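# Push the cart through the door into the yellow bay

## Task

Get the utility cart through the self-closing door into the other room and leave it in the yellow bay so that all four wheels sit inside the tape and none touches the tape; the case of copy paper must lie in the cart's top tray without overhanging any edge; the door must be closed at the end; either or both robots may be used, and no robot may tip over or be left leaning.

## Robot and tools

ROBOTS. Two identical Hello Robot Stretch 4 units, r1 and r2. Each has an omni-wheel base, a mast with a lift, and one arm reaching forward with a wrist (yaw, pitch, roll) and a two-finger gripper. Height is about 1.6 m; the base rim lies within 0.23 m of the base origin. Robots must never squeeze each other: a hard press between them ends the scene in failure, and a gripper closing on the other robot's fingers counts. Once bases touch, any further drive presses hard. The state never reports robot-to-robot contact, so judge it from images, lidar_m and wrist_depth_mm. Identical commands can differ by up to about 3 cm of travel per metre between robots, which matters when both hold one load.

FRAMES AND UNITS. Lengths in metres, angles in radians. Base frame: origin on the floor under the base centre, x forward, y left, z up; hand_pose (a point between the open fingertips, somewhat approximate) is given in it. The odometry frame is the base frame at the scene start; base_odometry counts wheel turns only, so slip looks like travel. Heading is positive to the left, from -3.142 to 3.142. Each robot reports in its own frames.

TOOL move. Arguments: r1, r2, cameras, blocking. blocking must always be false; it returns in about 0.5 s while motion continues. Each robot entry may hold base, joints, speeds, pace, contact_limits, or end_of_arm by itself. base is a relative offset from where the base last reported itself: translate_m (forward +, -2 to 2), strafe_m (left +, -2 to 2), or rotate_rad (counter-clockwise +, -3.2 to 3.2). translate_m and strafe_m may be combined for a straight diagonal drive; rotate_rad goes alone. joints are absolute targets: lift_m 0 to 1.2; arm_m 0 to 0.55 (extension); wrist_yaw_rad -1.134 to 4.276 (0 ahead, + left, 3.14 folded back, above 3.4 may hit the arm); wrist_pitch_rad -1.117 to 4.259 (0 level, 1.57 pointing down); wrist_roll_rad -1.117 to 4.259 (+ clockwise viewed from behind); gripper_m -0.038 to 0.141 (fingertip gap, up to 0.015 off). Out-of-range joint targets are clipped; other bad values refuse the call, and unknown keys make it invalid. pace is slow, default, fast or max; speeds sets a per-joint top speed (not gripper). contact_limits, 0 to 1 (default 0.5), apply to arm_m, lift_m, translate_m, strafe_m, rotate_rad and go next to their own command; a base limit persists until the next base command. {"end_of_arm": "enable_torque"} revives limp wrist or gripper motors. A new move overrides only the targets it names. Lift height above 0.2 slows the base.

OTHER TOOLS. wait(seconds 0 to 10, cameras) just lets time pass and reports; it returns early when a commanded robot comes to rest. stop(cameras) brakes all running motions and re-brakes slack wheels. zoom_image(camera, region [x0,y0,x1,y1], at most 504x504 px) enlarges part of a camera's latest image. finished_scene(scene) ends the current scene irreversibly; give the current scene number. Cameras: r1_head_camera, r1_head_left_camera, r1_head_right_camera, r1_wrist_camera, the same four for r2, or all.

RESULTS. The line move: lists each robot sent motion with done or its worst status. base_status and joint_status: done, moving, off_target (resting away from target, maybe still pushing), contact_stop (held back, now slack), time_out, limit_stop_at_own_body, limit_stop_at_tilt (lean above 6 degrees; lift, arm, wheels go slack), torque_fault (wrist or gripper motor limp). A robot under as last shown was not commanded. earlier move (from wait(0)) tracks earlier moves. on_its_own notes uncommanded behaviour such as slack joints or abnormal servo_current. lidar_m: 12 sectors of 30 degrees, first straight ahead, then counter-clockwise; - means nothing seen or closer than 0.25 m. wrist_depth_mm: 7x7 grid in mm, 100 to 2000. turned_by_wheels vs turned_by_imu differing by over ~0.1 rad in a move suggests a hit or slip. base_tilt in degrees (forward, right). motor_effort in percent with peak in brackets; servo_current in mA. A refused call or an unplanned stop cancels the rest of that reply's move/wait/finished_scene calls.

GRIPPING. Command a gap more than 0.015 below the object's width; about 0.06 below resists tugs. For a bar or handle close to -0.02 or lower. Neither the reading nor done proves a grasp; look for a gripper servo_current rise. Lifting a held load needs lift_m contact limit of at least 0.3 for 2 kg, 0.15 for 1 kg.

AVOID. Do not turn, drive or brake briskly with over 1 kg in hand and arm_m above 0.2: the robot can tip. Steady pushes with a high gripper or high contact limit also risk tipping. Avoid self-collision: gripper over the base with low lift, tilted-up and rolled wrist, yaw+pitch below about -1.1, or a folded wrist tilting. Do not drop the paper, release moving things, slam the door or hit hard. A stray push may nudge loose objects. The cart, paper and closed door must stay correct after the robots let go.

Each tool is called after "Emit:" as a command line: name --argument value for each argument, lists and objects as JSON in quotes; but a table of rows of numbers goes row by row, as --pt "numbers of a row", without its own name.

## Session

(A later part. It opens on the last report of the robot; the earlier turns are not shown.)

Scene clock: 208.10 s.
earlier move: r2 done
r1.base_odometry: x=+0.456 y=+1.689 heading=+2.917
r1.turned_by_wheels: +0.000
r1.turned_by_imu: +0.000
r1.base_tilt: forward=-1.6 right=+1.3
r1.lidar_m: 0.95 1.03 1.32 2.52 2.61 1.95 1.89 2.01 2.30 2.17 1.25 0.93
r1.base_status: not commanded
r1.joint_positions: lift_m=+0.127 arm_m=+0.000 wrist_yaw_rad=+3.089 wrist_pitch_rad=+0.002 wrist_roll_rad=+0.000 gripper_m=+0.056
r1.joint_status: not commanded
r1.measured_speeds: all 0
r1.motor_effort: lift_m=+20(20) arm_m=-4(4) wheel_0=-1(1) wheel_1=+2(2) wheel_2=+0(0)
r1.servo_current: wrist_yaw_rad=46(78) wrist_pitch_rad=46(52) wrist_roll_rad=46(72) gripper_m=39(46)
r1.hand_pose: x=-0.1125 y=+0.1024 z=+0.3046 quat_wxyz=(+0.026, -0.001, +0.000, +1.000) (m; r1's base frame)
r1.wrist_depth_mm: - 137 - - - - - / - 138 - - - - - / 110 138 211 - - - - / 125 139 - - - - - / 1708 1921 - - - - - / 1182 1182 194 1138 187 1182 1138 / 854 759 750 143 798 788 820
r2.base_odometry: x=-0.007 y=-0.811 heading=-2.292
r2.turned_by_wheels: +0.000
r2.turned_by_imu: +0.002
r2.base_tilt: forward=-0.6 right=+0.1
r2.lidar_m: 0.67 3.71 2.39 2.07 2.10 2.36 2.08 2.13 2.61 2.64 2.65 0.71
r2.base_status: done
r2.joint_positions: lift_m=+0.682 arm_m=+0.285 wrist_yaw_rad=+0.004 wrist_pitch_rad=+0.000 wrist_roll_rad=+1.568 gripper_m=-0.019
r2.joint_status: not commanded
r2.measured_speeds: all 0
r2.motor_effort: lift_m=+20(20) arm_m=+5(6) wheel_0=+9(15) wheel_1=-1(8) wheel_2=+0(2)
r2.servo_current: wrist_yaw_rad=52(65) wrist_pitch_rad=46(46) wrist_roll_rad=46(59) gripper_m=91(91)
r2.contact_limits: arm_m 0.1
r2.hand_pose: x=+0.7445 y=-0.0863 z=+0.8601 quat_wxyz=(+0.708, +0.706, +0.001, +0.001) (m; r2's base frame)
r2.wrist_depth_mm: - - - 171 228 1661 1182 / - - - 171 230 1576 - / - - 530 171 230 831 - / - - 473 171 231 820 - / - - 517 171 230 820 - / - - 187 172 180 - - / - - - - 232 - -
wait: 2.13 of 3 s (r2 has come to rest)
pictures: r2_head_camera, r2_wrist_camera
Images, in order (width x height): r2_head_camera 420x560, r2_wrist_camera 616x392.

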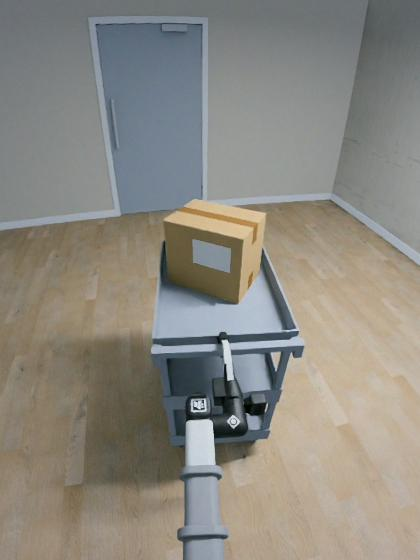

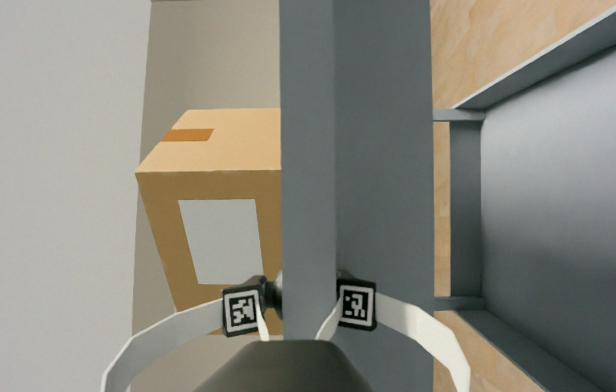

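Emit:
move --blocking false --r1 '{"base":{"translate_m":0.65},"pace":"default"}' --r2 '{"base":{"translate_m":-1.25},"pace":"slow"}' --cameras '[]'

Emit:
wait --seconds 4 --cameras '[]'

Emit:
move --blocking false --r1 '{"base":{"translate_m":0.35},"pace":"slow"}' --cameras '[]'

Emit:
wait --seconds 5 --cameras '["r1_head_left_camera"]'

Emit:
wait --seconds 6 --cameras '["r1_head_left_camera","r2_head_camera"]'

Scene clock: 239.50 s.
move: r1 moving; r2 moving
r1.base_odometry: x=+0.426 y=+1.696 heading=+2.918
r1.turned_by_wheels: +0.000
r1.turned_by_imu: +0.000
r1.base_tilt: forward=-1.6 right=+1.3
r1.lidar_m: 0.93 0.98 1.24 2.51 2.61 1.99 1.92 2.04 2.29 2.19 1.23 0.91
r1.base_status: translate_m moving
r1.joint_positions: lift_m=+0.127 arm_m=+0.000 wrist_yaw_rad=+3.089 wrist_pitch_rad=+0.002 wrist_roll_rad=+0.000 gripper_m=+0.056
r1.joint_status: not commanded
r1.measured_speeds: translate_m=+0.121 strafe_m=+0.001 rotate_rad=-0.003 lift_m=+0.000 arm_m=+0.000 wrist_yaw_rad=+0.000 wrist_pitch_rad=+0.000 wrist_roll_rad=+0.000
r1.motor_effort: lift_m=+20(20) arm_m=-4(4) wheel_0=+6(7) wheel_1=+6(7) wheel_2=-7(8)
r1.servo_current: wrist_yaw_rad=59(59) wrist_pitch_rad=46(46) wrist_roll_rad=65(65) gripper_m=39(46)
r1.hand_pose: x=-0.1125 y=+0.1024 z=+0.3046 quat_wxyz=(+0.026, -0.001, +0.000, +1.000) (m; r1's base frame)
r1.wrist_depth_mm: - 137 - - - - - / - 137 - - - - - / 110 138 211 - - - - / 124 139 - - - - - / 1708 - - - - - - / 1205 1182 194 1182 188 1160 1138 / 842 750 759 143 788 778 809
r2.base_odometry: x=+0.000 y=-0.802 heading=-2.292
r2.turned_by_wheels: +0.000
r2.turned_by_imu: +0.000
r2.base_tilt: forward=-0.7 right=+0.1
r2.lidar_m: 0.67 3.72 2.39 2.07 2.10 2.35 2.08 2.13 2.52 2.63 2.64 0.73
r2.base_status: translate_m moving
r2.joint_positions: lift_m=+0.682 arm_m=+0.285 wrist_yaw_rad=+0.004 wrist_pitch_rad=+0.000 wrist_roll_rad=+1.568 gripper_m=-0.019
r2.joint_status: not commanded
r2.measured_speeds: translate_m=-0.049 strafe_m=+0.000 rotate_rad=-0.002 lift_m=+0.000 arm_m=+0.000 wrist_yaw_rad=+0.000 wrist_pitch_rad=+0.000 wrist_roll_rad=+0.000
r2.motor_effort: lift_m=+20(20) arm_m=+5(6) wheel_0=-8(9) wheel_1=-8(8) wheel_2=+12(14)
r2.servo_current: wrist_yaw_rad=59(59) wrist_pitch_rad=39(46) wrist_roll_rad=59(59) gripper_m=91(91)
r2.contact_limits: arm_m 0.1
r2.hand_pose: x=+0.7445 y=-0.0863 z=+0.8601 quat_wxyz=(+0.708, +0.706, +0.001, +0.001) (m; r2's base frame)
r2.wrist_depth_mm: - - - 172 231 1756 1205 / - - - 173 232 1618 - / - - 539 172 230 831 - / - - 469 173 231 820 - / - - 521 172 231 820 - / - - 189 172 181 - - / - - - - 231 - -
pictures: none
No camera images: "cameras" was empty.

Scene clock: 242.67 s.
earlier move: r1 done; r2 moving
r1.base_odometry: x=-0.177 y=+1.834 heading=+2.918
r1.turned_by_wheels: +0.000
r1.turned_by_imu: +0.000
r1.base_tilt: forward=-1.6 right=+1.3
r1.lidar_m: 0.32 0.32 0.47 1.06 2.60 2.64 2.55 2.67 2.29 0.98 0.42 0.32
r1.base_status: done
r1.joint_positions: lift_m=+0.127 arm_m=+0.000 wrist_yaw_rad=+3.089 wrist_pitch_rad=+0.002 wrist_roll_rad=+0.000 gripper_m=+0.056
r1.joint_status: not commanded
r1.measured_speeds: all 0
r1.motor_effort: lift_m=+20(20) arm_m=-4(4) wheel_0=+2(8) wheel_1=+2(9) wheel_2=+2(11)
r1.servo_current: wrist_yaw_rad=52(65) wrist_pitch_rad=39(52) wrist_roll_rad=46(72) gripper_m=39(46)
r1.hand_pose: x=-0.1125 y=+0.1024 z=+0.3046 quat_wxyz=(+0.026, -0.001, +0.000, +1.000) (m; r1's base frame)
r1.wrist_depth_mm: - 137 - - - - - / - 137 - - - - - / 111 138 211 - - - - / 128 142 - - - - - / 1708 - - - - - - / 1205 1205 194 1182 187 1281 1229 / 866 750 759 153 732 741 831
r2.base_odometry: x=+0.202 y=-0.574 heading=-2.292
r2.turned_by_wheels: +0.000
r2.turned_by_imu: +0.000
r2.base_tilt: forward=-0.7 right=+0.1
r2.lidar_m: 0.65 3.64 2.29 2.03 2.05 2.01 1.80 1.83 2.21 2.69 2.73 0.72
r2.base_status: translate_m moving
r2.joint_positions: lift_m=+0.682 arm_m=+0.285 wrist_yaw_rad=+0.004 wrist_pitch_rad=+0.000 wrist_roll_rad=+1.568 gripper_m=-0.019
r2.joint_status: not commanded
r2.measured_speeds: translate_m=-0.100 strafe_m=-0.002 rotate_rad=+0.000 lift_m=+0.000 arm_m=+0.000 wrist_yaw_rad=+0.000 wrist_pitch_rad=+0.000 wrist_roll_rad=+0.000
r2.motor_effort: lift_m=+20(20) arm_m=+4(6) wheel_0=-6(9) wheel_1=-6(8) wheel_2=+10(14)
r2.servo_current: wrist_yaw_rad=52(65) wrist_pitch_rad=39(52) wrist_roll_rad=52(59) gripper_m=91(98)
r2.contact_limits: arm_m 0.1
r2.hand_pose: x=+0.7446 y=-0.0863 z=+0.8601 quat_wxyz=(+0.708, +0.706, +0.001, +0.001) (m; r2's base frame)
r2.wrist_depth_mm: - - - 181 242 1808 1205 / - - - 179 239 1808 525 / - - 609 177 236 809 - / - - 473 176 234 831 - / - - 504 174 232 820 - / - - 187 172 181 - - / - - 597 - 229 - -
wait: 3.17 of 4 s (r1 has come to rest)
pictures: none
No camera images: "cameras" was empty.

Scene clock: 243.17 s.
earlier move: r2 moving
move: r1 moving
r1.base_odometry: x=-0.189 y=+1.836 heading=+2.918
r1.turned_by_wheels: +0.000
r1.turned_by_imu: +0.000
r1.base_tilt: forward=-1.6 right=+1.3
r1.lidar_m: 0.30 0.32 0.45 0.97 2.61 2.65 2.55 2.67 2.30 0.96 0.41 0.33
r1.base_status: translate_m moving
r1.joint_positions: lift_m=+0.127 arm_m=+0.000 wrist_yaw_rad=+3.089 wrist_pitch_rad=+0.002 wrist_roll_rad=+0.000 gripper_m=+0.056
r1.joint_status: not commanded
r1.measured_speeds: translate_m=+0.050 strafe_m=+0.001 rotate_rad=+0.000 lift_m=+0.000 arm_m=+0.000 wrist_yaw_rad=+0.000 wrist_pitch_rad=+0.000 wrist_roll_rad=+0.000
r1.motor_effort: lift_m=+20(20) arm_m=-4(4) wheel_0=+5(7) wheel_1=+4(7) wheel_2=-5(6)
r1.servo_current: wrist_yaw_rad=39(65) wrist_pitch_rad=46(46) wrist_roll_rad=46(52) gripper_m=39(46)
r1.hand_pose: x=-0.1125 y=+0.1024 z=+0.3046 quat_wxyz=(+0.026, -0.001, +0.000, +1.000) (m; r1's base frame)
r1.wrist_depth_mm: - 137 - - - - - / - 138 - - - - - / 111 138 211 - - - - / 128 142 - - - - - / 1708 - - - - - - / 1182 1182 193 1182 187 1255 1229 / 842 750 759 154 750 768 809
r2.base_odometry: x=+0.235 y=-0.536 heading=-2.292
r2.turned_by_wheels: +0.000
r2.turned_by_imu: +0.000
r2.base_tilt: forward=-0.6 right=+0.1
r2.lidar_m: 0.65 3.63 2.29 1.99 2.06 1.94 1.74 1.74 2.14 2.70 2.72 0.73
r2.base_status: translate_m moving
r2.joint_positions: lift_m=+0.682 arm_m=+0.285 wrist_yaw_rad=+0.004 wrist_pitch_rad=+0.000 wrist_roll_rad=+1.568 gripper_m=-0.019
r2.joint_status: not commanded
r2.measured_speeds: translate_m=-0.100 strafe_m=-0.001 rotate_rad=-0.001 lift_m=+0.000 arm_m=+0.000 wrist_yaw_rad=+0.000 wrist_pitch_rad=+0.000 wrist_roll_rad=+0.000
r2.motor_effort: lift_m=+20(20) arm_m=+5(5) wheel_0=-4(9) wheel_1=-7(7) wheel_2=+9(10)
r2.servo_current: wrist_yaw_rad=46(59) wrist_pitch_rad=46(46) wrist_roll_rad=46(59) gripper_m=91(91)
r2.contact_limits: arm_m 0.1
r2.hand_pose: x=+0.7446 y=-0.0863 z=+0.8601 quat_wxyz=(+0.708, +0.706, +0.001, +0.001) (m; r2's base frame)
r2.wrist_depth_mm: - - - 183 242 1708 1229 / - - - 181 240 1756 544 / - - 621 178 237 809 - / - - 469 176 235 842 - / - - 508 174 233 820 - / - - 187 172 181 - - / - - 591 - 226 - -
pictures: none
No camera images: "cameras" was empty.

Scene clock: 247.43 s.
earlier move: r1 done; r2 moving
r1.base_odometry: x=-0.518 y=+1.911 heading=+2.919
r1.turned_by_wheels: +0.001
r1.turned_by_imu: +0.005
r1.base_tilt: forward=-1.6 right=+1.2
r1.lidar_m: 0.25 0.25 0.25 0.38 2.62 2.98 2.90 3.03 2.47 0.32 2.31 0.25
r1.base_status: done
r1.joint_positions: lift_m=+0.127 arm_m=+0.000 wrist_yaw_rad=+3.101 wrist_pitch_rad=+0.002 wrist_roll_rad=+0.000 gripper_m=+0.056
r1.joint_status: not commanded
r1.measured_speeds: all 0
r1.motor_effort: lift_m=+20(20) arm_m=+10(10) wheel_0=+13(24) wheel_1=+13(16) wheel_2=-12(21)
r1.servo_current: wrist_yaw_rad=78(98) wrist_pitch_rad=39(52) wrist_roll_rad=39(65) gripper_m=39(52)
r1.hand_pose: x=-0.1142 y=+0.0990 z=+0.3046 quat_wxyz=(+0.020, -0.001, +0.000, +1.000) (m; r1's base frame)
r1.wrist_depth_mm: - 135 - - - - - / - 135 191 - - - - / 107 135 180 - - - - / 122 137 268 - - - - / 1756 - - - - - - / 1205 1205 193 1182 187 1160 1138 / 854 759 759 809 798 778 809
r2.base_odometry: x=+0.516 y=-0.216 heading=-2.292
r2.turned_by_wheels: +0.000
r2.turned_by_imu: +0.000
r2.base_tilt: forward=-0.7 right=+0.1
r2.lidar_m: 0.64 3.46 2.21 1.93 1.98 1.50 1.33 1.34 1.64 2.75 2.80 0.74
r2.base_status: translate_m moving
r2.joint_positions: lift_m=+0.682 arm_m=+0.285 wrist_yaw_rad=+0.004 wrist_pitch_rad=+0.000 wrist_roll_rad=+1.568 gripper_m=-0.019
r2.joint_status: not commanded
r2.measured_speeds: translate_m=-0.099 strafe_m=+0.000 rotate_rad=-0.001 lift_m=+0.000 arm_m=+0.000 wrist_yaw_rad=+0.000 wrist_pitch_rad=+0.000 wrist_roll_rad=+0.000
r2.motor_effort: lift_m=+20(20) arm_m=+5(5) wheel_0=-6(10) wheel_1=-5(8) wheel_2=+9(10)
r2.servo_current: wrist_yaw_rad=46(65) wrist_pitch_rad=39(52) wrist_roll_rad=39(65) gripper_m=85(98)
r2.contact_limits: arm_m 0.1
r2.hand_pose: x=+0.7446 y=-0.0863 z=+0.8601 quat_wxyz=(+0.708, +0.706, +0.001, +0.001) (m; r2's base frame)
r2.wrist_depth_mm: - - - 196 258 1756 1205 / - - - 190 252 1808 517 / - - - 185 246 831 - / - - 484 181 239 842 - / - - 488 177 235 809 - / - - 188 172 181 - - / - - 559 - 224 - -
wait: 4.27 of 5 s (r1 has come to rest)
pictures: r1_head_left_camera
Images, in order (width x height): r1_head_left_camera 420x672.

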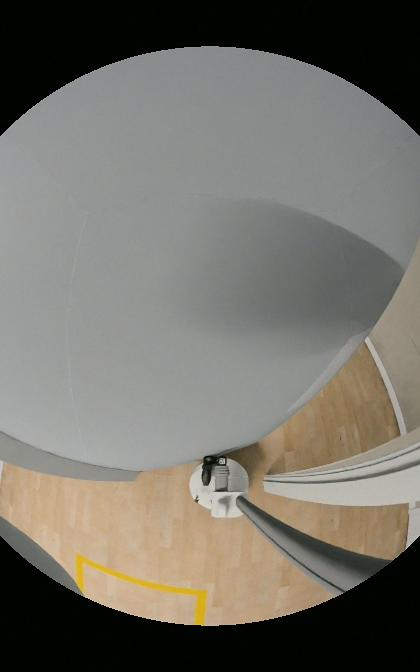

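Scene clock: 252.80 s.
earlier move: r2 done
r1.base_odometry: x=-0.518 y=+1.911 heading=+2.919
r1.turned_by_wheels: +0.000
r1.turned_by_imu: +0.000
r1.base_tilt: forward=-1.6 right=+1.3
r1.lidar_m: 0.25 0.25 0.25 0.39 2.62 3.00 2.89 3.03 2.47 0.33 2.30 0.25
r1.base_status: done
r1.joint_positions: lift_m=+0.127 arm_m=+0.000 wrist_yaw_rad=+3.101 wrist_pitch_rad=+0.002 wrist_roll_rad=+0.000 gripper_m=+0.056
r1.joint_status: not commanded
r1.measured_speeds: all 0
r1.motor_effort: lift_m=+20(20) arm_m=+9(10) wheel_0=+13(24) wheel_1=+12(16) wheel_2=-12(21)
r1.servo_current: wrist_yaw_rad=72(98) wrist_pitch_rad=39(52) wrist_roll_rad=46(72) gripper_m=39(52)
r1.hand_pose: x=-0.1142 y=+0.0990 z=+0.3046 quat_wxyz=(+0.020, -0.001, +0.000, +1.000) (m; r1's base frame)
r1.wrist_depth_mm: - 136 - - - - - / - 136 191 - - - - / 106 135 181 - - - - / 123 136 268 - - - - / 1661 - - - - - - / 1205 1229 194 1205 188 1182 1138 / 854 759 759 798 798 788 820
r2.base_odometry: x=+0.818 y=+0.127 heading=-2.292
r2.turned_by_wheels: +0.000
r2.turned_by_imu: +0.000
r2.base_tilt: forward=-0.7 right=+0.1
r2.lidar_m: 0.64 3.37 2.10 1.88 1.60 1.01 0.87 0.88 1.10 2.14 2.88 0.74
r2.base_status: done
r2.joint_positions: lift_m=+0.682 arm_m=+0.285 wrist_yaw_rad=+0.004 wrist_pitch_rad=+0.000 wrist_roll_rad=+1.568 gripper_m=-0.019
r2.joint_status: not commanded
r2.measured_speeds: all 0
r2.motor_effort: lift_m=+20(20) arm_m=+5(5) wheel_0=-3(11) wheel_1=-5(8) wheel_2=+6(10)
r2.servo_current: wrist_yaw_rad=59(65) wrist_pitch_rad=39(52) wrist_roll_rad=52(65) gripper_m=85(98)
r2.contact_limits: arm_m 0.1
r2.hand_pose: x=+0.7446 y=-0.0863 z=+0.8601 quat_wxyz=(+0.708, +0.706, +0.001, +0.001) (m; r2's base frame)
r2.wrist_depth_mm: - - - 272 278 1397 1098 / - - - 260 266 1756 1205 / - - - 251 254 1863 - / - - 574 187 244 809 - / - - 477 179 236 809 - / - - 187 173 180 - - / - - 525 - 222 - -
wait: 5.37 of 6 s (r2 has come to rest)
pictures: r1_head_left_camera, r2_head_camera
Images, in order (width x height): r1_head_left_camera 420x672, r2_head_camera 420x560.

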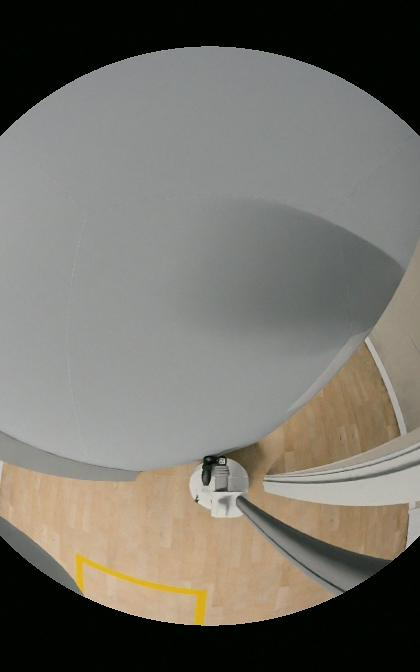

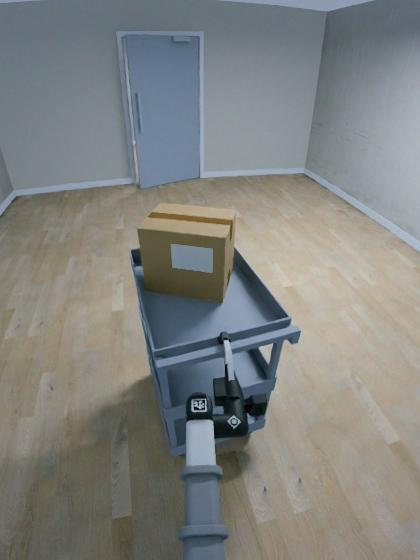

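Emit:
move --blocking false --r1 '{"base":{"translate_m":0.35,"strafe_m":-0.05},"pace":"slow"}' --r2 '{"base":{"rotate_rad":0.12},"pace":"slow"}' --cameras '[]'

Emit:
wait --seconds 2 --cameras '[]'

Emit:
move --blocking false --r2 '{"base":{"strafe_m":-0.09},"pace":"slow"}' --cameras '[]'

Emit:
wait --seconds 3 --cameras '["r1_head_left_camera","r1_head_right_camera","r2_head_camera","r2_wrist_camera"]'

Scene clock: 271.13 s.
move: r1 moving; r2 moving
r1.base_odometry: x=-0.530 y=+1.915 heading=+2.920
r1.turned_by_wheels: +0.001
r1.turned_by_imu: +0.001
r1.base_tilt: forward=-1.6 right=+1.3
r1.lidar_m: 0.25 0.25 0.25 0.36 2.62 2.99 2.90 3.04 0.37 0.31 2.30 0.26
r1.base_status: translate_m moving; strafe_m moving
r1.joint_positions: lift_m=+0.127 arm_m=+0.000 wrist_yaw_rad=+3.101 wrist_pitch_rad=+0.002 wrist_roll_rad=+0.000 gripper_m=+0.056
r1.joint_status: not commanded
r1.measured_speeds: translate_m=+0.049 strafe_m=-0.007 rotate_rad=+0.000 lift_m=+0.000 arm_m=+0.000 wrist_yaw_rad=+0.000 wrist_pitch_rad=+0.000 wrist_roll_rad=+0.000
r1.motor_effort: lift_m=+20(20) arm_m=+9(10) wheel_0=+15(18) wheel_1=+13(16) wheel_2=-16(17)
r1.servo_current: wrist_yaw_rad=72(98) wrist_pitch_rad=39(46) wrist_roll_rad=52(65) gripper_m=39(46)
r1.hand_pose: x=-0.1142 y=+0.0990 z=+0.3046 quat_wxyz=(+0.020, -0.001, +0.000, +1.000) (m; r1's base frame)
r1.wrist_depth_mm: - 136 - - - - - / - 136 189 - - - - / 106 134 184 - - - - / 122 136 266 - - - - / 1708 - - - - - - / 1205 1229 193 1182 188 1182 1138 / 866 759 750 798 798 778 831
r2.base_odometry: x=+0.818 y=+0.127 heading=-2.192
r2.turned_by_wheels: +0.100
r2.turned_by_imu: +0.097
r2.base_tilt: forward=-0.6 right=+0.0
r2.lidar_m: 0.66 2.96 2.01 1.89 1.38 0.94 0.87 0.90 1.20 2.69 2.92 0.72
r2.base_status: rotate_rad moving
r2.joint_positions: lift_m=+0.682 arm_m=+0.285 wrist_yaw_rad=-0.011 wrist_pitch_rad=+0.000 wrist_roll_rad=+1.568 gripper_m=-0.019
r2.joint_status: not commanded
r2.measured_speeds: translate_m=+0.002 strafe_m=+0.002 rotate_rad=+0.219 lift_m=+0.000 arm_m=+0.000 wrist_yaw_rad=+0.000 wrist_pitch_rad=+0.000 wrist_roll_rad=+0.000
r2.motor_effort: lift_m=+20(20) arm_m=+6(6) wheel_0=-8(19) wheel_1=-7(12) wheel_2=-14(19)
r2.servo_current: wrist_yaw_rad=59(72) wrist_pitch_rad=39(46) wrist_roll_rad=33(52) gripper_m=91(91)
r2.contact_limits: arm_m 0.1
r2.hand_pose: x=+0.7431 y=-0.0907 z=+0.8601 quat_wxyz=(+0.708, +0.706, -0.004, -0.004) (m; r2's base frame)
r2.wrist_depth_mm: - - - 185 247 1756 1229 / - - - 181 241 1808 530 / - - 634 178 237 809 - / - - 473 175 234 831 - / - - 500 172 229 820 - / - - 188 170 181 - - / - - 585 - 223 - -
pictures: none
No camera images: "cameras" was empty.

Scene clock: 271.67 s.
earlier move: r1 moving; r2 done
r1.base_odometry: x=-0.568 y=+1.930 heading=+2.920
r1.turned_by_wheels: +0.000
r1.turned_by_imu: +0.000
r1.base_tilt: forward=-1.6 right=+1.3
r1.lidar_m: 0.25 0.25 0.25 0.36 2.62 3.04 2.95 3.09 0.34 0.33 2.30 0.27
r1.base_status: translate_m moving; strafe_m moving
r1.joint_positions: lift_m=+0.127 arm_m=+0.000 wrist_yaw_rad=+3.101 wrist_pitch_rad=+0.002 wrist_roll_rad=+0.000 gripper_m=+0.056
r1.joint_status: not commanded
r1.measured_speeds: translate_m=+0.100 strafe_m=-0.015 rotate_rad=-0.004 lift_m=+0.000 arm_m=+0.000 wrist_yaw_rad=+0.000 wrist_pitch_rad=+0.000 wrist_roll_rad=+0.000
r1.motor_effort: lift_m=+20(20) arm_m=+10(10) wheel_0=+13(18) wheel_1=+16(17) wheel_2=-16(17)
r1.servo_current: wrist_yaw_rad=65(98) wrist_pitch_rad=46(46) wrist_roll_rad=52(65) gripper_m=39(46)
r1.hand_pose: x=-0.1142 y=+0.0990 z=+0.3046 quat_wxyz=(+0.020, -0.001, +0.000, +1.000) (m; r1's base frame)
r1.wrist_depth_mm: - 136 - - - - - / - 136 191 - - - - / 106 135 180 - - - - / 122 137 268 - - - - / 1708 - - - - - - / 1205 1205 194 1229 188 1182 1118 / 842 741 768 809 788 778 820
r2.base_odometry: x=+0.818 y=+0.127 heading=-2.172
r2.turned_by_wheels: +0.020
r2.turned_by_imu: +0.019
r2.base_tilt: forward=-0.6 right=+0.1
r2.lidar_m: 0.67 2.88 1.99 1.89 1.37 0.95 0.89 0.91 1.21 2.83 2.95 0.72
r2.base_status: done
r2.joint_positions: lift_m=+0.682 arm_m=+0.285 wrist_yaw_rad=+0.002 wrist_pitch_rad=+0.000 wrist_roll_rad=+1.568 gripper_m=-0.019
r2.joint_status: not commanded
r2.measured_speeds: all 0
r2.motor_effort: lift_m=+20(20) arm_m=+6(6) wheel_0=+2(19) wheel_1=-2(12) wheel_2=-2(19)
r2.servo_current: wrist_yaw_rad=46(72) wrist_pitch_rad=39(46) wrist_roll_rad=46(59) gripper_m=85(91)
r2.contact_limits: arm_m 0.1
r2.hand_pose: x=+0.7443 y=-0.0868 z=+0.8601 quat_wxyz=(+0.708, +0.706, +0.001, +0.001) (m; r2's base frame)
r2.wrist_depth_mm: - - - 172 231 1756 1255 / - - - 172 230 1499 - / - - 525 171 230 820 - / - - 473 171 230 820 - / - - 517 171 229 809 - / - - 189 170 181 - - / - - - - 229 - -
wait: 0.53 of 2 s (r2 has come to rest)
pictures: none
No camera images: "cameras" was empty.

Scene clock: 272.17 s.
earlier move: r1 moving
move: r2 moving
r1.base_odometry: x=-0.615 y=+1.948 heading=+2.920
r1.turned_by_wheels: +0.000
r1.turned_by_imu: +0.000
r1.base_tilt: forward=-1.6 right=+1.3
r1.lidar_m: 0.25 - 0.25 0.31 2.69 3.08 3.00 3.12 0.33 0.33 2.29 0.29
r1.base_status: translate_m moving; strafe_m moving
r1.joint_positions: lift_m=+0.127 arm_m=+0.000 wrist_yaw_rad=+3.101 wrist_pitch_rad=+0.002 wrist_roll_rad=+0.000 gripper_m=+0.056
r1.joint_status: not commanded
r1.measured_speeds: translate_m=+0.099 strafe_m=-0.013 rotate_rad=-0.003 lift_m=+0.000 arm_m=+0.000 wrist_yaw_rad=+0.000 wrist_pitch_rad=+0.000 wrist_roll_rad=+0.000
r1.motor_effort: lift_m=+20(20) arm_m=+9(10) wheel_0=+11(15) wheel_1=+16(16) wheel_2=-13(16)
r1.servo_current: wrist_yaw_rad=65(85) wrist_pitch_rad=46(52) wrist_roll_rad=52(59) gripper_m=46(46)
r1.hand_pose: x=-0.1142 y=+0.0990 z=+0.3046 quat_wxyz=(+0.020, -0.001, +0.000, +1.000) (m; r1's base frame)
r1.wrist_depth_mm: - 135 - - - - - / - 135 193 - - - - / 107 135 181 - - - - / 123 137 271 - - - - / 1708 - - - - - - / 1205 1205 194 1205 187 1182 1138 / 866 759 759 820 809 768 820
r2.base_odometry: x=+0.806 y=+0.135 heading=-2.172
r2.turned_by_wheels: +0.000
r2.turned_by_imu: +0.001
r2.base_tilt: forward=-0.7 right=+0.1
r2.lidar_m: 0.67 2.89 1.99 1.91 1.35 0.94 0.88 0.89 1.20 2.82 2.93 0.72
r2.base_status: strafe_m moving
r2.joint_positions: lift_m=+0.682 arm_m=+0.285 wrist_yaw_rad=+0.002 wrist_pitch_rad=+0.000 wrist_roll_rad=+1.568 gripper_m=-0.019
r2.joint_status: not commanded
r2.measured_speeds: translate_m=+0.001 strafe_m=-0.057 rotate_rad=-0.003 lift_m=+0.000 arm_m=+0.000 wrist_yaw_rad=+0.000 wrist_pitch_rad=+0.000 wrist_roll_rad=+0.000
r2.motor_effort: lift_m=+20(20) arm_m=+6(6) wheel_0=+7(11) wheel_1=-7(8) wheel_2=-1(2)
r2.servo_current: wrist_yaw_rad=46(52) wrist_pitch_rad=46(46) wrist_roll_rad=39(59) gripper_m=85(91)
r2.contact_limits: arm_m 0.1
r2.hand_pose: x=+0.7443 y=-0.0868 z=+0.8601 quat_wxyz=(+0.708, +0.706, +0.001, +0.001) (m; r2's base frame)
r2.wrist_depth_mm: - - - 171 230 1661 1255 / - - - 171 229 1537 - / - - 530 171 230 831 - / - - 473 171 229 820 - / - - 517 171 229 820 - / - - 188 171 180 - - / - - - - 229 - -
pictures: none
No camera images: "cameras" was empty.

Scene clock: 273.70 s.
earlier move: r1 moving; r2 done
r1.base_odometry: x=-0.759 y=+2.003 heading=+2.919
r1.turned_by_wheels: +0.000
r1.turned_by_imu: -0.001
r1.base_tilt: forward=-1.6 right=+1.3
r1.lidar_m: 0.25 0.25 0.25 0.27 0.59 3.23 3.17 0.44 0.39 0.90 2.29 0.35
r1.base_status: translate_m moving; strafe_m moving
r1.joint_positions: lift_m=+0.127 arm_m=+0.000 wrist_yaw_rad=+3.101 wrist_pitch_rad=+0.002 wrist_roll_rad=+0.000 gripper_m=+0.056
r1.joint_status: not commanded
r1.measured_speeds: translate_m=+0.100 strafe_m=-0.013 rotate_rad=+0.002 lift_m=+0.000 arm_m=+0.000 wrist_yaw_rad=+0.000 wrist_pitch_rad=+0.000 wrist_roll_rad=+0.000
r1.motor_effort: lift_m=+20(20) arm_m=+9(10) wheel_0=+8(15) wheel_1=+11(16) wheel_2=-13(16)
r1.servo_current: wrist_yaw_rad=78(85) wrist_pitch_rad=39(52) wrist_roll_rad=52(59) gripper_m=46(52)
r1.hand_pose: x=-0.1142 y=+0.0990 z=+0.3046 quat_wxyz=(+0.020, -0.001, +0.000, +1.000) (m; r1's base frame)
r1.wrist_depth_mm: - 136 - - - - - / - 136 219 - - - - / 107 135 183 - - - - / 123 137 276 - - - - / 1708 - - - - - - / 1205 1229 194 1182 188 1160 1138 / 854 759 768 798 798 788 820
r2.base_odometry: x=+0.744 y=+0.178 heading=-2.172
r2.turned_by_wheels: +0.000
r2.turned_by_imu: +0.001
r2.base_tilt: forward=-0.7 right=+0.0
r2.lidar_m: 0.64 3.01 2.04 1.97 1.36 0.94 0.87 0.89 1.20 2.77 2.82 0.73
r2.base_status: done
r2.joint_positions: lift_m=+0.682 arm_m=+0.285 wrist_yaw_rad=+0.003 wrist_pitch_rad=+0.000 wrist_roll_rad=+1.568 gripper_m=-0.019
r2.joint_status: not commanded
r2.measured_speeds: all 0
r2.motor_effort: lift_m=+20(20) arm_m=+7(7) wheel_0=+7(14) wheel_1=-3(8) wheel_2=+0(2)
r2.servo_current: wrist_yaw_rad=52(59) wrist_pitch_rad=39(46) wrist_roll_rad=46(59) gripper_m=85(98)
r2.contact_limits: arm_m 0.1
r2.hand_pose: x=+0.7444 y=-0.0867 z=+0.8601 quat_wxyz=(+0.708, +0.706, +0.001, +0.001) (m; r2's base frame)
r2.wrist_depth_mm: - - - 189 251 1808 1205 / - - - 185 246 1756 539 / - - - 181 242 809 - / - - 477 178 236 831 - / - - 496 175 233 809 - / - - 190 172 180 - - / - - 574 - 225 - -
wait: 1.53 of 3 s (r2 has come to rest)
pictures: r1_head_left_camera, r1_head_right_camera, r2_head_camera, r2_wrist_camera
Images, in order (width x height): r1_head_left_camera 420x672, r1_head_right_camera 420x672, r2_head_camera 420x560, r2_wrist_camera 616x392.

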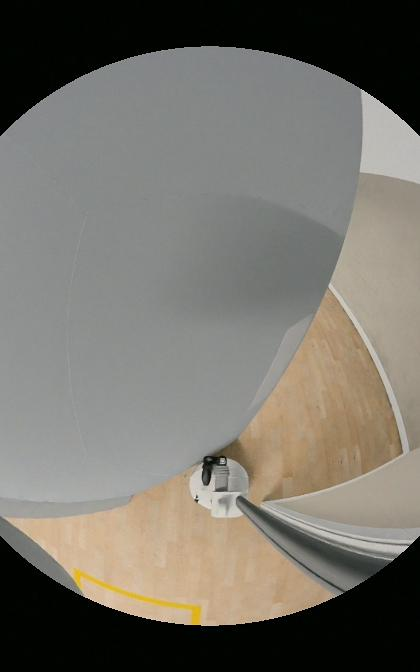

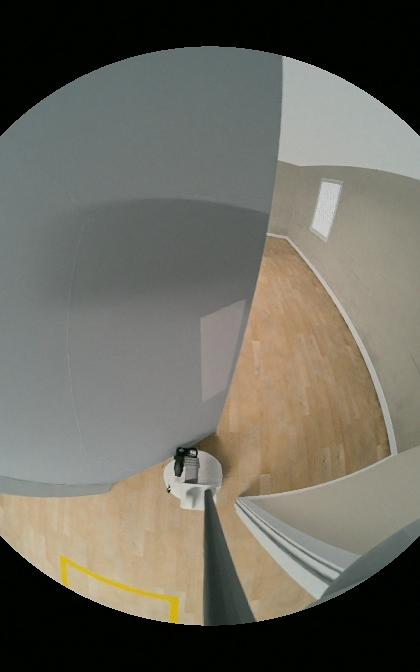

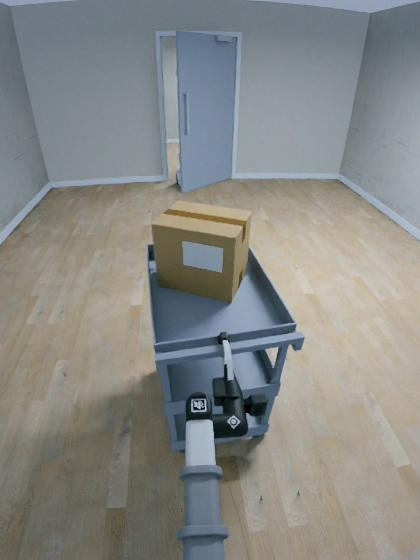

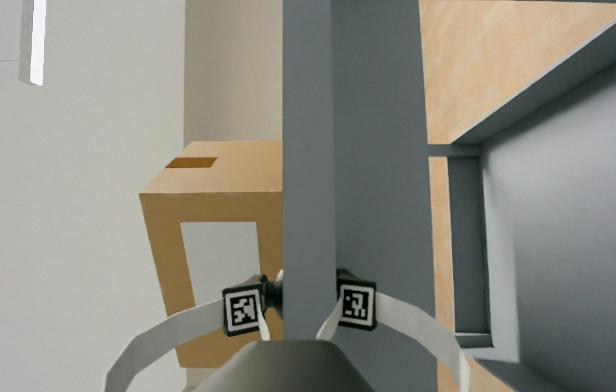

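Emit:
move --blocking false --r1 '{"base":{"translate_m":0.5,"strafe_m":0.05},"pace":"slow"}' --r2 '{"base":{"rotate_rad":0.12},"pace":"slow"}' --cameras '[]'

Emit:
wait --seconds 2 --cameras '[]'

Emit:
move --blocking false --r2 '{"base":{"strafe_m":-0.09},"pace":"slow"}' --cameras '[]'

Emit:
wait --seconds 3 --cameras '["r2_wrist_camera"]'

Emit:
wait --seconds 2 --cameras '["r1_head_left_camera","r1_head_right_camera","r2_head_camera"]'

Scene clock: 288.07 s.
earlier move: r1 done
move: r1 moving; r2 moving
r1.base_odometry: x=-0.860 y=+2.038 heading=+2.919
r1.turned_by_wheels: +0.000
r1.turned_by_imu: +0.000
r1.base_tilt: forward=-1.6 right=+1.3
r1.lidar_m: 0.25 0.25 0.25 0.25 0.44 3.35 3.29 0.44 0.43 1.33 2.27 3.15
r1.base_status: translate_m moving; strafe_m moving
r1.joint_positions: lift_m=+0.127 arm_m=+0.000 wrist_yaw_rad=+3.101 wrist_pitch_rad=+0.002 wrist_roll_rad=+0.000 gripper_m=+0.056
r1.joint_status: not commanded
r1.measured_speeds: translate_m=+0.048 strafe_m=+0.004 rotate_rad=-0.001 lift_m=+0.000 arm_m=+0.000 wrist_yaw_rad=+0.000 wrist_pitch_rad=+0.000 wrist_roll_rad=+0.000
r1.motor_effort: lift_m=+20(20) arm_m=+9(10) wheel_0=+6(8) wheel_1=+11(13) wheel_2=-11(15)
r1.servo_current: wrist_yaw_rad=65(91) wrist_pitch_rad=39(52) wrist_roll_rad=46(59) gripper_m=39(46)
r1.hand_pose: x=-0.1142 y=+0.0990 z=+0.3046 quat_wxyz=(+0.020, -0.001, +0.000, +1.000) (m; r1's base frame)
r1.wrist_depth_mm: - 136 - - - - - / - 136 222 - - - - / 107 137 182 - - - - / 123 137 257 - - - - / 1708 - - - - - - / 1205 1205 193 1182 187 1160 1138 / 854 741 759 798 809 788 820
r2.base_odometry: x=+0.744 y=+0.178 heading=-2.072
r2.turned_by_wheels: +0.100
r2.turned_by_imu: +0.098
r2.base_tilt: forward=-0.7 right=+0.0
r2.lidar_m: 0.67 2.71 2.03 1.98 1.21 0.91 0.86 0.92 1.31 2.76 2.89 0.72
r2.base_status: rotate_rad moving
r2.joint_positions: lift_m=+0.682 arm_m=+0.285 wrist_yaw_rad=-0.009 wrist_pitch_rad=+0.000 wrist_roll_rad=+1.568 gripper_m=-0.019
r2.joint_status: not commanded
r2.measured_speeds: translate_m=+0.001 strafe_m=+0.003 rotate_rad=+0.229 lift_m=+0.000 arm_m=+0.000 wrist_yaw_rad=+0.002 wrist_pitch_rad=+0.000 wrist_roll_rad=+0.000
r2.motor_effort: lift_m=+20(20) arm_m=+7(7) wheel_0=-12(15) wheel_1=-6(11) wheel_2=-12(17)
r2.servo_current: wrist_yaw_rad=59(72) wrist_pitch_rad=39(46) wrist_roll_rad=39(59) gripper_m=91(91)
r2.contact_limits: arm_m 0.1
r2.hand_pose: x=+0.7433 y=-0.0901 z=+0.8601 quat_wxyz=(+0.708, +0.706, -0.003, -0.003) (m; r2's base frame)
r2.wrist_depth_mm: - - - 168 226 1618 1205 / - - - 167 227 741 - / - - 500 168 227 809 - / - - 477 168 228 820 - / - - 521 169 229 831 - / - - 189 169 180 - - / - - - - 229 - 512
pictures: none
No camera images: "cameras" was empty.

Scene clock: 288.80 s.
earlier move: r1 moving; r2 done
r1.base_odometry: x=-0.921 y=+2.046 heading=+2.920
r1.turned_by_wheels: +0.000
r1.turned_by_imu: +0.000
r1.base_tilt: forward=-1.6 right=+1.3
r1.lidar_m: 0.25 0.25 0.25 0.25 0.40 3.41 3.33 0.47 0.52 1.62 2.29 3.16
r1.base_status: translate_m moving; strafe_m moving
r1.joint_positions: lift_m=+0.127 arm_m=+0.000 wrist_yaw_rad=+3.099 wrist_pitch_rad=+0.002 wrist_roll_rad=+0.000 gripper_m=+0.056
r1.joint_status: not commanded
r1.measured_speeds: translate_m=+0.101 strafe_m=+0.011 rotate_rad=+0.005 lift_m=+0.000 arm_m=+0.002 wrist_yaw_rad=-0.043 wrist_pitch_rad=+0.000 wrist_roll_rad=+0.000
r1.motor_effort: lift_m=+20(20) arm_m=+7(10) wheel_0=+6(8) wheel_1=+11(14) wheel_2=-12(15)
r1.servo_current: wrist_yaw_rad=78(91) wrist_pitch_rad=46(52) wrist_roll_rad=46(59) gripper_m=39(52)
r1.hand_pose: x=-0.1138 y=+0.0995 z=+0.3046 quat_wxyz=(+0.021, -0.001, +0.000, +1.000) (m; r1's base frame)
r1.wrist_depth_mm: - 136 - - - - - / - 137 - - - - - / 106 137 190 - - - - / 122 137 264 - - - - / 1708 1983 - - - - - / 1060 1205 191 1182 187 1160 1138 / 798 750 750 798 798 778 809
r2.base_odometry: x=+0.744 y=+0.178 heading=-2.052
r2.turned_by_wheels: +0.020
r2.turned_by_imu: +0.019
r2.base_tilt: forward=-0.7 right=+0.1
r2.lidar_m: 0.69 2.69 2.04 1.98 1.21 0.91 0.87 0.92 1.36 2.75 2.91 0.70
r2.base_status: done
r2.joint_positions: lift_m=+0.682 arm_m=+0.285 wrist_yaw_rad=+0.002 wrist_pitch_rad=+0.000 wrist_roll_rad=+1.568 gripper_m=-0.019
r2.joint_status: not commanded
r2.measured_speeds: all 0
r2.motor_effort: lift_m=+20(20) arm_m=+7(7) wheel_0=+3(15) wheel_1=+0(11) wheel_2=+1(17)
r2.servo_current: wrist_yaw_rad=52(72) wrist_pitch_rad=39(46) wrist_roll_rad=52(59) gripper_m=85(98)
r2.contact_limits: arm_m 0.1
r2.hand_pose: x=+0.7442 y=-0.0869 z=+0.8601 quat_wxyz=(+0.708, +0.706, +0.001, +0.001) (m; r2's base frame)
r2.wrist_depth_mm: - - - 156 211 1618 - / - - 585 158 216 750 - / - - 455 162 220 - - / - - 484 163 224 820 - / - - 549 167 227 - - / - - 189 170 181 - - / - - - - 236 - 500
wait: 0.73 of 2 s (r2 has come to rest)
pictures: none
No camera images: "cameras" was empty.

Scene clock: 289.30 s.
earlier move: r1 moving
move: r2 moving
r1.base_odometry: x=-0.971 y=+2.052 heading=+2.920
r1.turned_by_wheels: +0.000
r1.turned_by_imu: +0.000
r1.base_tilt: forward=-1.6 right=+1.3
r1.lidar_m: 0.25 0.25 - 0.25 0.35 3.48 3.40 0.51 0.61 1.77 2.29 3.15
r1.base_status: translate_m moving; strafe_m moving
r1.joint_positions: lift_m=+0.127 arm_m=+0.000 wrist_yaw_rad=+3.092 wrist_pitch_rad=+0.002 wrist_roll_rad=+0.000 gripper_m=+0.056
r1.joint_status: not commanded
r1.measured_speeds: translate_m=+0.100 strafe_m=+0.010 rotate_rad=+0.001 lift_m=+0.000 arm_m=+0.000 wrist_yaw_rad=-0.001 wrist_pitch_rad=+0.000 wrist_roll_rad=+0.000
r1.motor_effort: lift_m=+20(20) arm_m=+5(6) wheel_0=+6(8) wheel_1=+12(14) wheel_2=-10(10)
r1.servo_current: wrist_yaw_rad=33(59) wrist_pitch_rad=52(52) wrist_roll_rad=52(59) gripper_m=39(46)
r1.hand_pose: x=-0.1129 y=+0.1015 z=+0.3046 quat_wxyz=(+0.025, -0.001, +0.000, +1.000) (m; r1's base frame)
r1.wrist_depth_mm: - 136 - - - - - / - 137 - - - - - / 109 138 202 - - - - / 124 138 - - - - - / 585 - - - - - - / 991 1205 194 1182 187 1160 1118 / 741 750 750 809 798 778 809
r2.base_odometry: x=+0.731 y=+0.184 heading=-2.051
r2.turned_by_wheels: +0.000
r2.turned_by_imu: +0.000
r2.base_tilt: forward=-0.7 right=+0.0
r2.lidar_m: 0.66 2.71 2.03 1.99 1.21 0.90 0.86 0.93 1.32 2.73 2.91 0.68
r2.base_status: strafe_m moving
r2.joint_positions: lift_m=+0.682 arm_m=+0.285 wrist_yaw_rad=+0.002 wrist_pitch_rad=+0.000 wrist_roll_rad=+1.568 gripper_m=-0.019
r2.joint_status: not commanded
r2.measured_speeds: translate_m=+0.000 strafe_m=-0.056 rotate_rad=-0.001 lift_m=+0.000 arm_m=+0.000 wrist_yaw_rad=+0.000 wrist_pitch_rad=+0.000 wrist_roll_rad=+0.000
r2.motor_effort: lift_m=+20(20) arm_m=+7(7) wheel_0=+11(15) wheel_1=-5(7) wheel_2=+0(1)
r2.servo_current: wrist_yaw_rad=59(59) wrist_pitch_rad=39(46) wrist_roll_rad=52(52) gripper_m=91(91)
r2.contact_limits: arm_m 0.1
r2.hand_pose: x=+0.7442 y=-0.0869 z=+0.8601 quat_wxyz=(+0.708, +0.706, +0.001, +0.001) (m; r2's base frame)
r2.wrist_depth_mm: - - - 154 211 1661 - / - - 580 157 215 741 - / - - 452 160 219 - - / - - 488 163 222 809 - / - - 554 167 227 - - / - - 188 170 180 - - / - - - - 236 - 496
pictures: none
No camera images: "cameras" was empty.

Scene clock: 290.83 s.
earlier move: r1 moving; r2 done
r1.base_odometry: x=-1.123 y=+2.071 heading=+2.919
r1.turned_by_wheels: +0.000
r1.turned_by_imu: +0.000
r1.base_tilt: forward=-1.6 right=+1.2
r1.lidar_m: 2.98 0.25 - 0.25 0.33 0.94 3.56 0.62 0.83 2.22 2.30 3.18
r1.base_status: translate_m moving; strafe_m moving
r1.joint_positions: lift_m=+0.127 arm_m=+0.000 wrist_yaw_rad=+3.092 wrist_pitch_rad=+0.002 wrist_roll_rad=+0.000 gripper_m=+0.056
r1.joint_status: not commanded
r1.measured_speeds: translate_m=+0.101 strafe_m=+0.010 rotate_rad=-0.004 lift_m=+0.000 arm_m=+0.000 wrist_yaw_rad=+0.000 wrist_pitch_rad=+0.000 wrist_roll_rad=+0.000
r1.motor_effort: lift_m=+20(20) arm_m=+5(6) wheel_0=+3(10) wheel_1=+10(14) wheel_2=-8(10)
r1.servo_current: wrist_yaw_rad=46(78) wrist_pitch_rad=39(52) wrist_roll_rad=46(65) gripper_m=46(46)
r1.hand_pose: x=-0.1129 y=+0.1016 z=+0.3046 quat_wxyz=(+0.025, -0.001, +0.000, +1.000) (m; r1's base frame)
r1.wrist_depth_mm: - 137 - - - - - / - 137 - - - - - / 109 137 202 - - - - / 124 138 - - - - - / 691 - - - - - 1808 / 715 1182 193 1205 188 1160 1042 / 715 759 750 798 798 778 768
r2.base_odometry: x=+0.665 y=+0.219 heading=-2.051
r2.turned_by_wheels: +0.000
r2.turned_by_imu: +0.001
r2.base_tilt: forward=-0.7 right=+0.0
r2.lidar_m: 0.67 2.81 2.12 2.06 1.23 0.91 0.88 0.94 1.34 2.65 2.84 0.74
r2.base_status: done
r2.joint_positions: lift_m=+0.682 arm_m=+0.285 wrist_yaw_rad=+0.003 wrist_pitch_rad=+0.000 wrist_roll_rad=+1.568 gripper_m=-0.019
r2.joint_status: not commanded
r2.measured_speeds: all 0
r2.motor_effort: lift_m=+20(20) arm_m=+7(7) wheel_0=+9(15) wheel_1=-2(7) wheel_2=+0(1)
r2.servo_current: wrist_yaw_rad=46(65) wrist_pitch_rad=33(46) wrist_roll_rad=59(59) gripper_m=91(91)
r2.contact_limits: arm_m 0.1
r2.hand_pose: x=+0.7444 y=-0.0866 z=+0.8601 quat_wxyz=(+0.708, +0.706, +0.001, +0.001) (m; r2's base frame)
r2.wrist_depth_mm: - - - 170 228 1618 1255 / - - - 170 229 1537 - / - - 521 170 229 831 - / - - 473 170 229 820 - / - - 517 171 230 831 - / - - 190 171 181 - - / - - - - 230 - -
wait: 1.53 of 3 s (r2 has come to rest)
pictures: r2_wrist_camera
Images, in order (width x height): r2_wrist_camera 616x392.

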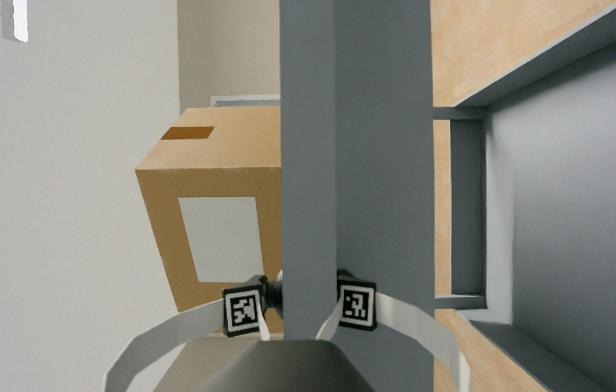

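Scene clock: 292.83 s.
earlier move: r1 moving
r1.base_odometry: x=-1.319 y=+2.095 heading=+2.919
r1.turned_by_wheels: +0.000
r1.turned_by_imu: +0.000
r1.base_tilt: forward=-1.6 right=+1.3
r1.lidar_m: 2.75 3.55 0.25 0.25 0.28 0.65 3.80 0.84 1.12 2.23 2.31 3.19
r1.base_status: translate_m moving; strafe_m moving
r1.joint_positions: lift_m=+0.127 arm_m=+0.000 wrist_yaw_rad=+3.092 wrist_pitch_rad=+0.002 wrist_roll_rad=+0.000 gripper_m=+0.056
r1.joint_status: not commanded
r1.measured_speeds: translate_m=+0.077 strafe_m=+0.009 rotate_rad=-0.004 lift_m=+0.000 arm_m=+0.000 wrist_yaw_rad=+0.000 wrist_pitch_rad=+0.000 wrist_roll_rad=+0.000
r1.motor_effort: lift_m=+20(20) arm_m=+5(6) wheel_0=+2(10) wheel_1=+8(14) wheel_2=-5(10)
r1.servo_current: wrist_yaw_rad=59(78) wrist_pitch_rad=39(52) wrist_roll_rad=52(65) gripper_m=46(46)
r1.hand_pose: x=-0.1129 y=+0.1016 z=+0.3046 quat_wxyz=(+0.025, -0.001, +0.000, +1.000) (m; r1's base frame)
r1.wrist_depth_mm: - 137 - - - - 439 / - 137 - - - - 452 / 109 137 203 - - - 389 / 124 138 - - - - 394 / - 1921 - - - - 394 / - 1078 193 1160 188 1182 392 / 798 750 750 788 798 732 449
r2.base_odometry: x=+0.665 y=+0.219 heading=-2.051
r2.turned_by_wheels: +0.000
r2.turned_by_imu: +0.000
r2.base_tilt: forward=-0.6 right=+0.1
r2.lidar_m: 0.67 2.79 2.09 2.05 1.23 0.91 0.88 0.94 1.37 2.68 2.83 0.72
r2.base_status: done
r2.joint_positions: lift_m=+0.682 arm_m=+0.285 wrist_yaw_rad=+0.003 wrist_pitch_rad=+0.000 wrist_roll_rad=+1.568 gripper_m=-0.019
r2.joint_status: not commanded
r2.measured_speeds: all 0
r2.motor_effort: lift_m=+20(20) arm_m=+7(7) wheel_0=+9(15) wheel_1=-1(7) wheel_2=+0(1)
r2.servo_current: wrist_yaw_rad=52(65) wrist_pitch_rad=46(46) wrist_roll_rad=52(65) gripper_m=91(91)
r2.contact_limits: arm_m 0.1
r2.hand_pose: x=+0.7444 y=-0.0866 z=+0.8601 quat_wxyz=(+0.708, +0.706, +0.001, +0.001) (m; r2's base frame)
r2.wrist_depth_mm: - - - 169 228 1618 1308 / - - - 170 229 1499 - / - - 521 170 230 820 - / - - 473 170 230 820 - / - - 521 171 229 831 - / - - 190 171 180 - - / - - - - 229 - -
wait: 2.00 s; no rest
pictures: r1_head_left_camera, r1_head_right_camera, r2_head_camera
Images, in order (width x height): r1_head_left_camera 420x672, r1_head_right_camera 420x672, r2_head_camera 420x560.

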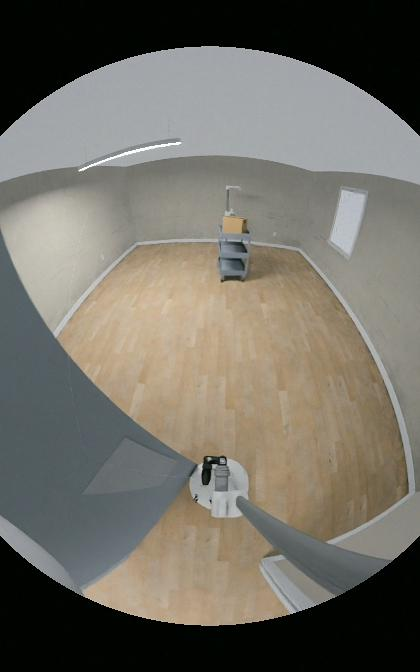

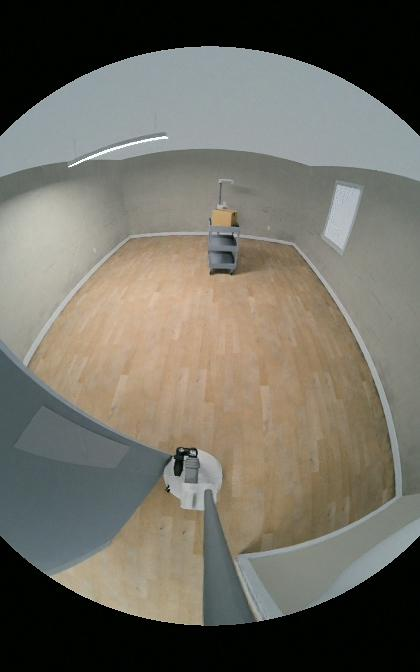

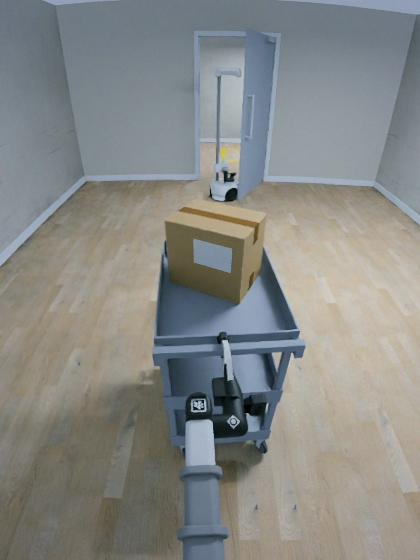

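Emit:
move --blocking false --r1 '{"base":{"strafe_m":0.55,"translate_m":-0.02},"pace":"slow"}' --cameras '[]'

Emit:
wait --seconds 7 --cameras '["r1_head_left_camera","r1_head_right_camera","r2_head_camera"]'

Scene clock: 301.67 s.
earlier move: r1 done
move: r1 moving
r1.base_odometry: x=-1.349 y=+2.085 heading=+2.919
r1.turned_by_wheels: +0.000
r1.turned_by_imu: -0.001
r1.base_tilt: forward=-1.6 right=+1.3
r1.lidar_m: 2.72 3.50 2.61 0.25 0.25 0.62 3.82 0.85 1.14 2.26 2.34 3.22
r1.base_status: translate_m moving; strafe_m moving
r1.joint_positions: lift_m=+0.127 arm_m=+0.000 wrist_yaw_rad=+3.092 wrist_pitch_rad=+0.002 wrist_roll_rad=+0.000 gripper_m=+0.056
r1.joint_status: not commanded
r1.measured_speeds: translate_m=-0.002 strafe_m=+0.055 rotate_rad=-0.003 lift_m=+0.000 arm_m=+0.000 wrist_yaw_rad=+0.000 wrist_pitch_rad=+0.000 wrist_roll_rad=+0.000
r1.motor_effort: lift_m=+20(20) arm_m=+5(5) wheel_0=-10(14) wheel_1=+9(13) wheel_2=+0(6)
r1.servo_current: wrist_yaw_rad=52(52) wrist_pitch_rad=39(46) wrist_roll_rad=46(59) gripper_m=46(46)
r1.hand_pose: x=-0.1129 y=+0.1016 z=+0.3046 quat_wxyz=(+0.025, -0.001, +0.000, +1.000) (m; r1's base frame)
r1.wrist_depth_mm: - 137 - - - - 377 / - 137 - - - - 389 / 109 137 202 - - - 394 / 124 138 - - - - 397 / - 1921 - - - 1863 399 / - 1078 193 1160 188 1160 394 / 788 750 759 798 788 741 336
r2: as last shown
r2.turned_by_imu: +0.001
r2.base_tilt: forward=-0.7 right=+0.0
r2.lidar_m: 0.67 2.81 2.11 2.07 1.18 0.91 0.88 0.96 1.31 2.67 2.86 0.72
r2.motor_effort: lift_m=+20(20) arm_m=+7(7) wheel_0=+9(9) wheel_1=-2(2) wheel_2=+0(0)
r2.servo_current: wrist_yaw_rad=39(59) wrist_pitch_rad=46(46) wrist_roll_rad=39(59) gripper_m=85(91)
r2.contact_limits: arm_m 0.1
r2.wrist_depth_mm: - - - 170 228 1661 1308 / - - - 170 229 1537 - / - - 521 170 229 831 - / - - 473 171 230 820 - / - - 517 171 230 820 - / - - 190 171 180 - - / - - - - 230 - -
pictures: none
No camera images: "cameras" was empty.

Scene clock: 307.97 s.
earlier move: r1 contact_stop
r1.base_odometry: x=-1.446 y=+1.565 heading=+2.926
r1.turned_by_wheels: +0.007
r1.turned_by_imu: +0.005
r1.base_tilt: forward=-1.6 right=+1.3
r1.lidar_m: 2.80 2.75 0.25 - 0.25 0.25 0.53 1.28 1.17 2.76 2.89 2.87
r1.base_status: translate_m contact_stop (by the wheels' count: -0.020 of -0.020); strafe_m contact_stop (by the wheels' count: +0.542 of +0.550)
r1.joint_positions: lift_m=+0.127 arm_m=+0.000 wrist_yaw_rad=+3.092 wrist_pitch_rad=+0.002 wrist_roll_rad=+0.000 gripper_m=+0.056
r1.joint_status: not commanded
r1.measured_speeds: all 0
r1.on_its_own: the wheels are slack since a contact_stop
r1.motor_effort: lift_m=+20(20) arm_m=+5(5) wheel_0=+0(28) wheel_1=+0(30) wheel_2=+0(9)
r1.servo_current: wrist_yaw_rad=59(78) wrist_pitch_rad=39(52) wrist_roll_rad=46(72) gripper_m=39(52)
r1.hand_pose: x=-0.1129 y=+0.1016 z=+0.3046 quat_wxyz=(+0.025, -0.001, +0.000, +1.000) (m; r1's base frame)
r1.wrist_depth_mm: - 137 - 525 294 195 - / - 138 - 530 298 196 - / 112 138 222 530 300 198 158 / 130 143 - 539 301 198 158 / 1921 - - 544 303 198 158 / 1182 1205 194 549 191 198 165 / 842 750 750 153 283 180 -
r2.base_odometry: x=+0.665 y=+0.219 heading=-2.051
r2.turned_by_wheels: +0.000
r2.turned_by_imu: +0.001
r2.base_tilt: forward=-0.6 right=+0.1
r2.lidar_m: 0.68 2.81 2.11 2.06 1.22 0.89 0.87 0.94 1.36 2.68 2.81 0.71
r2.base_status: not commanded
r2.joint_positions: lift_m=+0.682 arm_m=+0.285 wrist_yaw_rad=+0.003 wrist_pitch_rad=+0.000 wrist_roll_rad=+1.568 gripper_m=-0.019
r2.joint_status: not commanded
r2.measured_speeds: all 0
r2.motor_effort: lift_m=+20(20) arm_m=+7(8) wheel_0=+9(9) wheel_1=-1(2) wheel_2=+0(1)
r2.servo_current: wrist_yaw_rad=46(59) wrist_pitch_rad=39(46) wrist_roll_rad=52(65) gripper_m=85(98)
r2.contact_limits: arm_m 0.1
r2.hand_pose: x=+0.7444 y=-0.0866 z=+0.8601 quat_wxyz=(+0.708, +0.706, +0.001, +0.001) (m; r2's base frame)
r2.wrist_depth_mm: - - - 169 228 1618 1308 / - - - 170 228 1537 - / - - 521 171 229 831 - / - - 473 170 229 831 - / - - 525 171 231 831 - / - - 190 171 181 - - / - - - - 230 - -
wait: 6.30 of 7 s (r1 has come to rest)
pictures: r1_head_left_camera, r1_head_right_camera, r2_head_camera
Images, in order (width x height): r1_head_left_camera 420x672, r1_head_right_camera 420x672, r2_head_camera 420x560.

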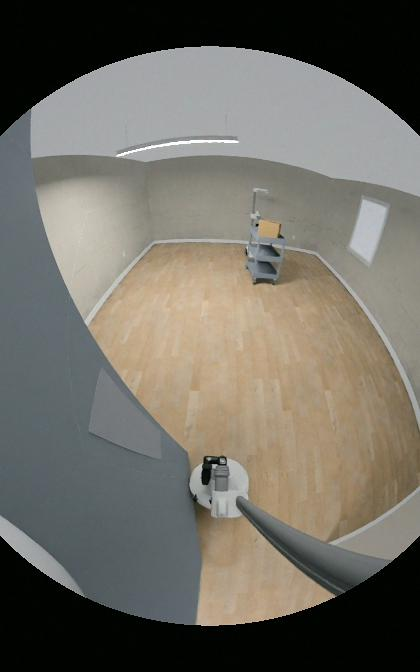

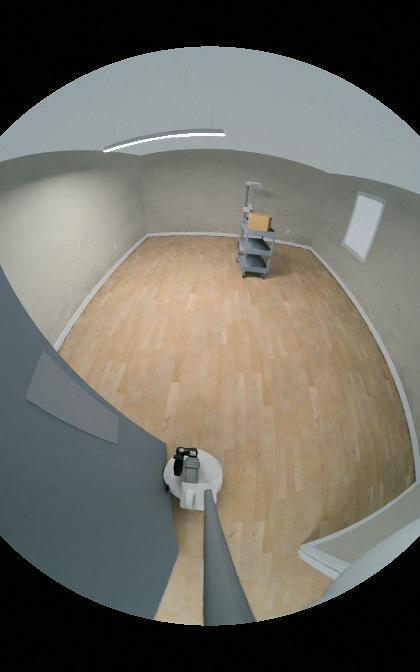

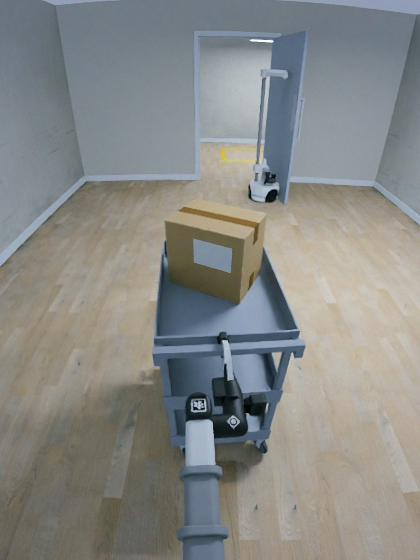

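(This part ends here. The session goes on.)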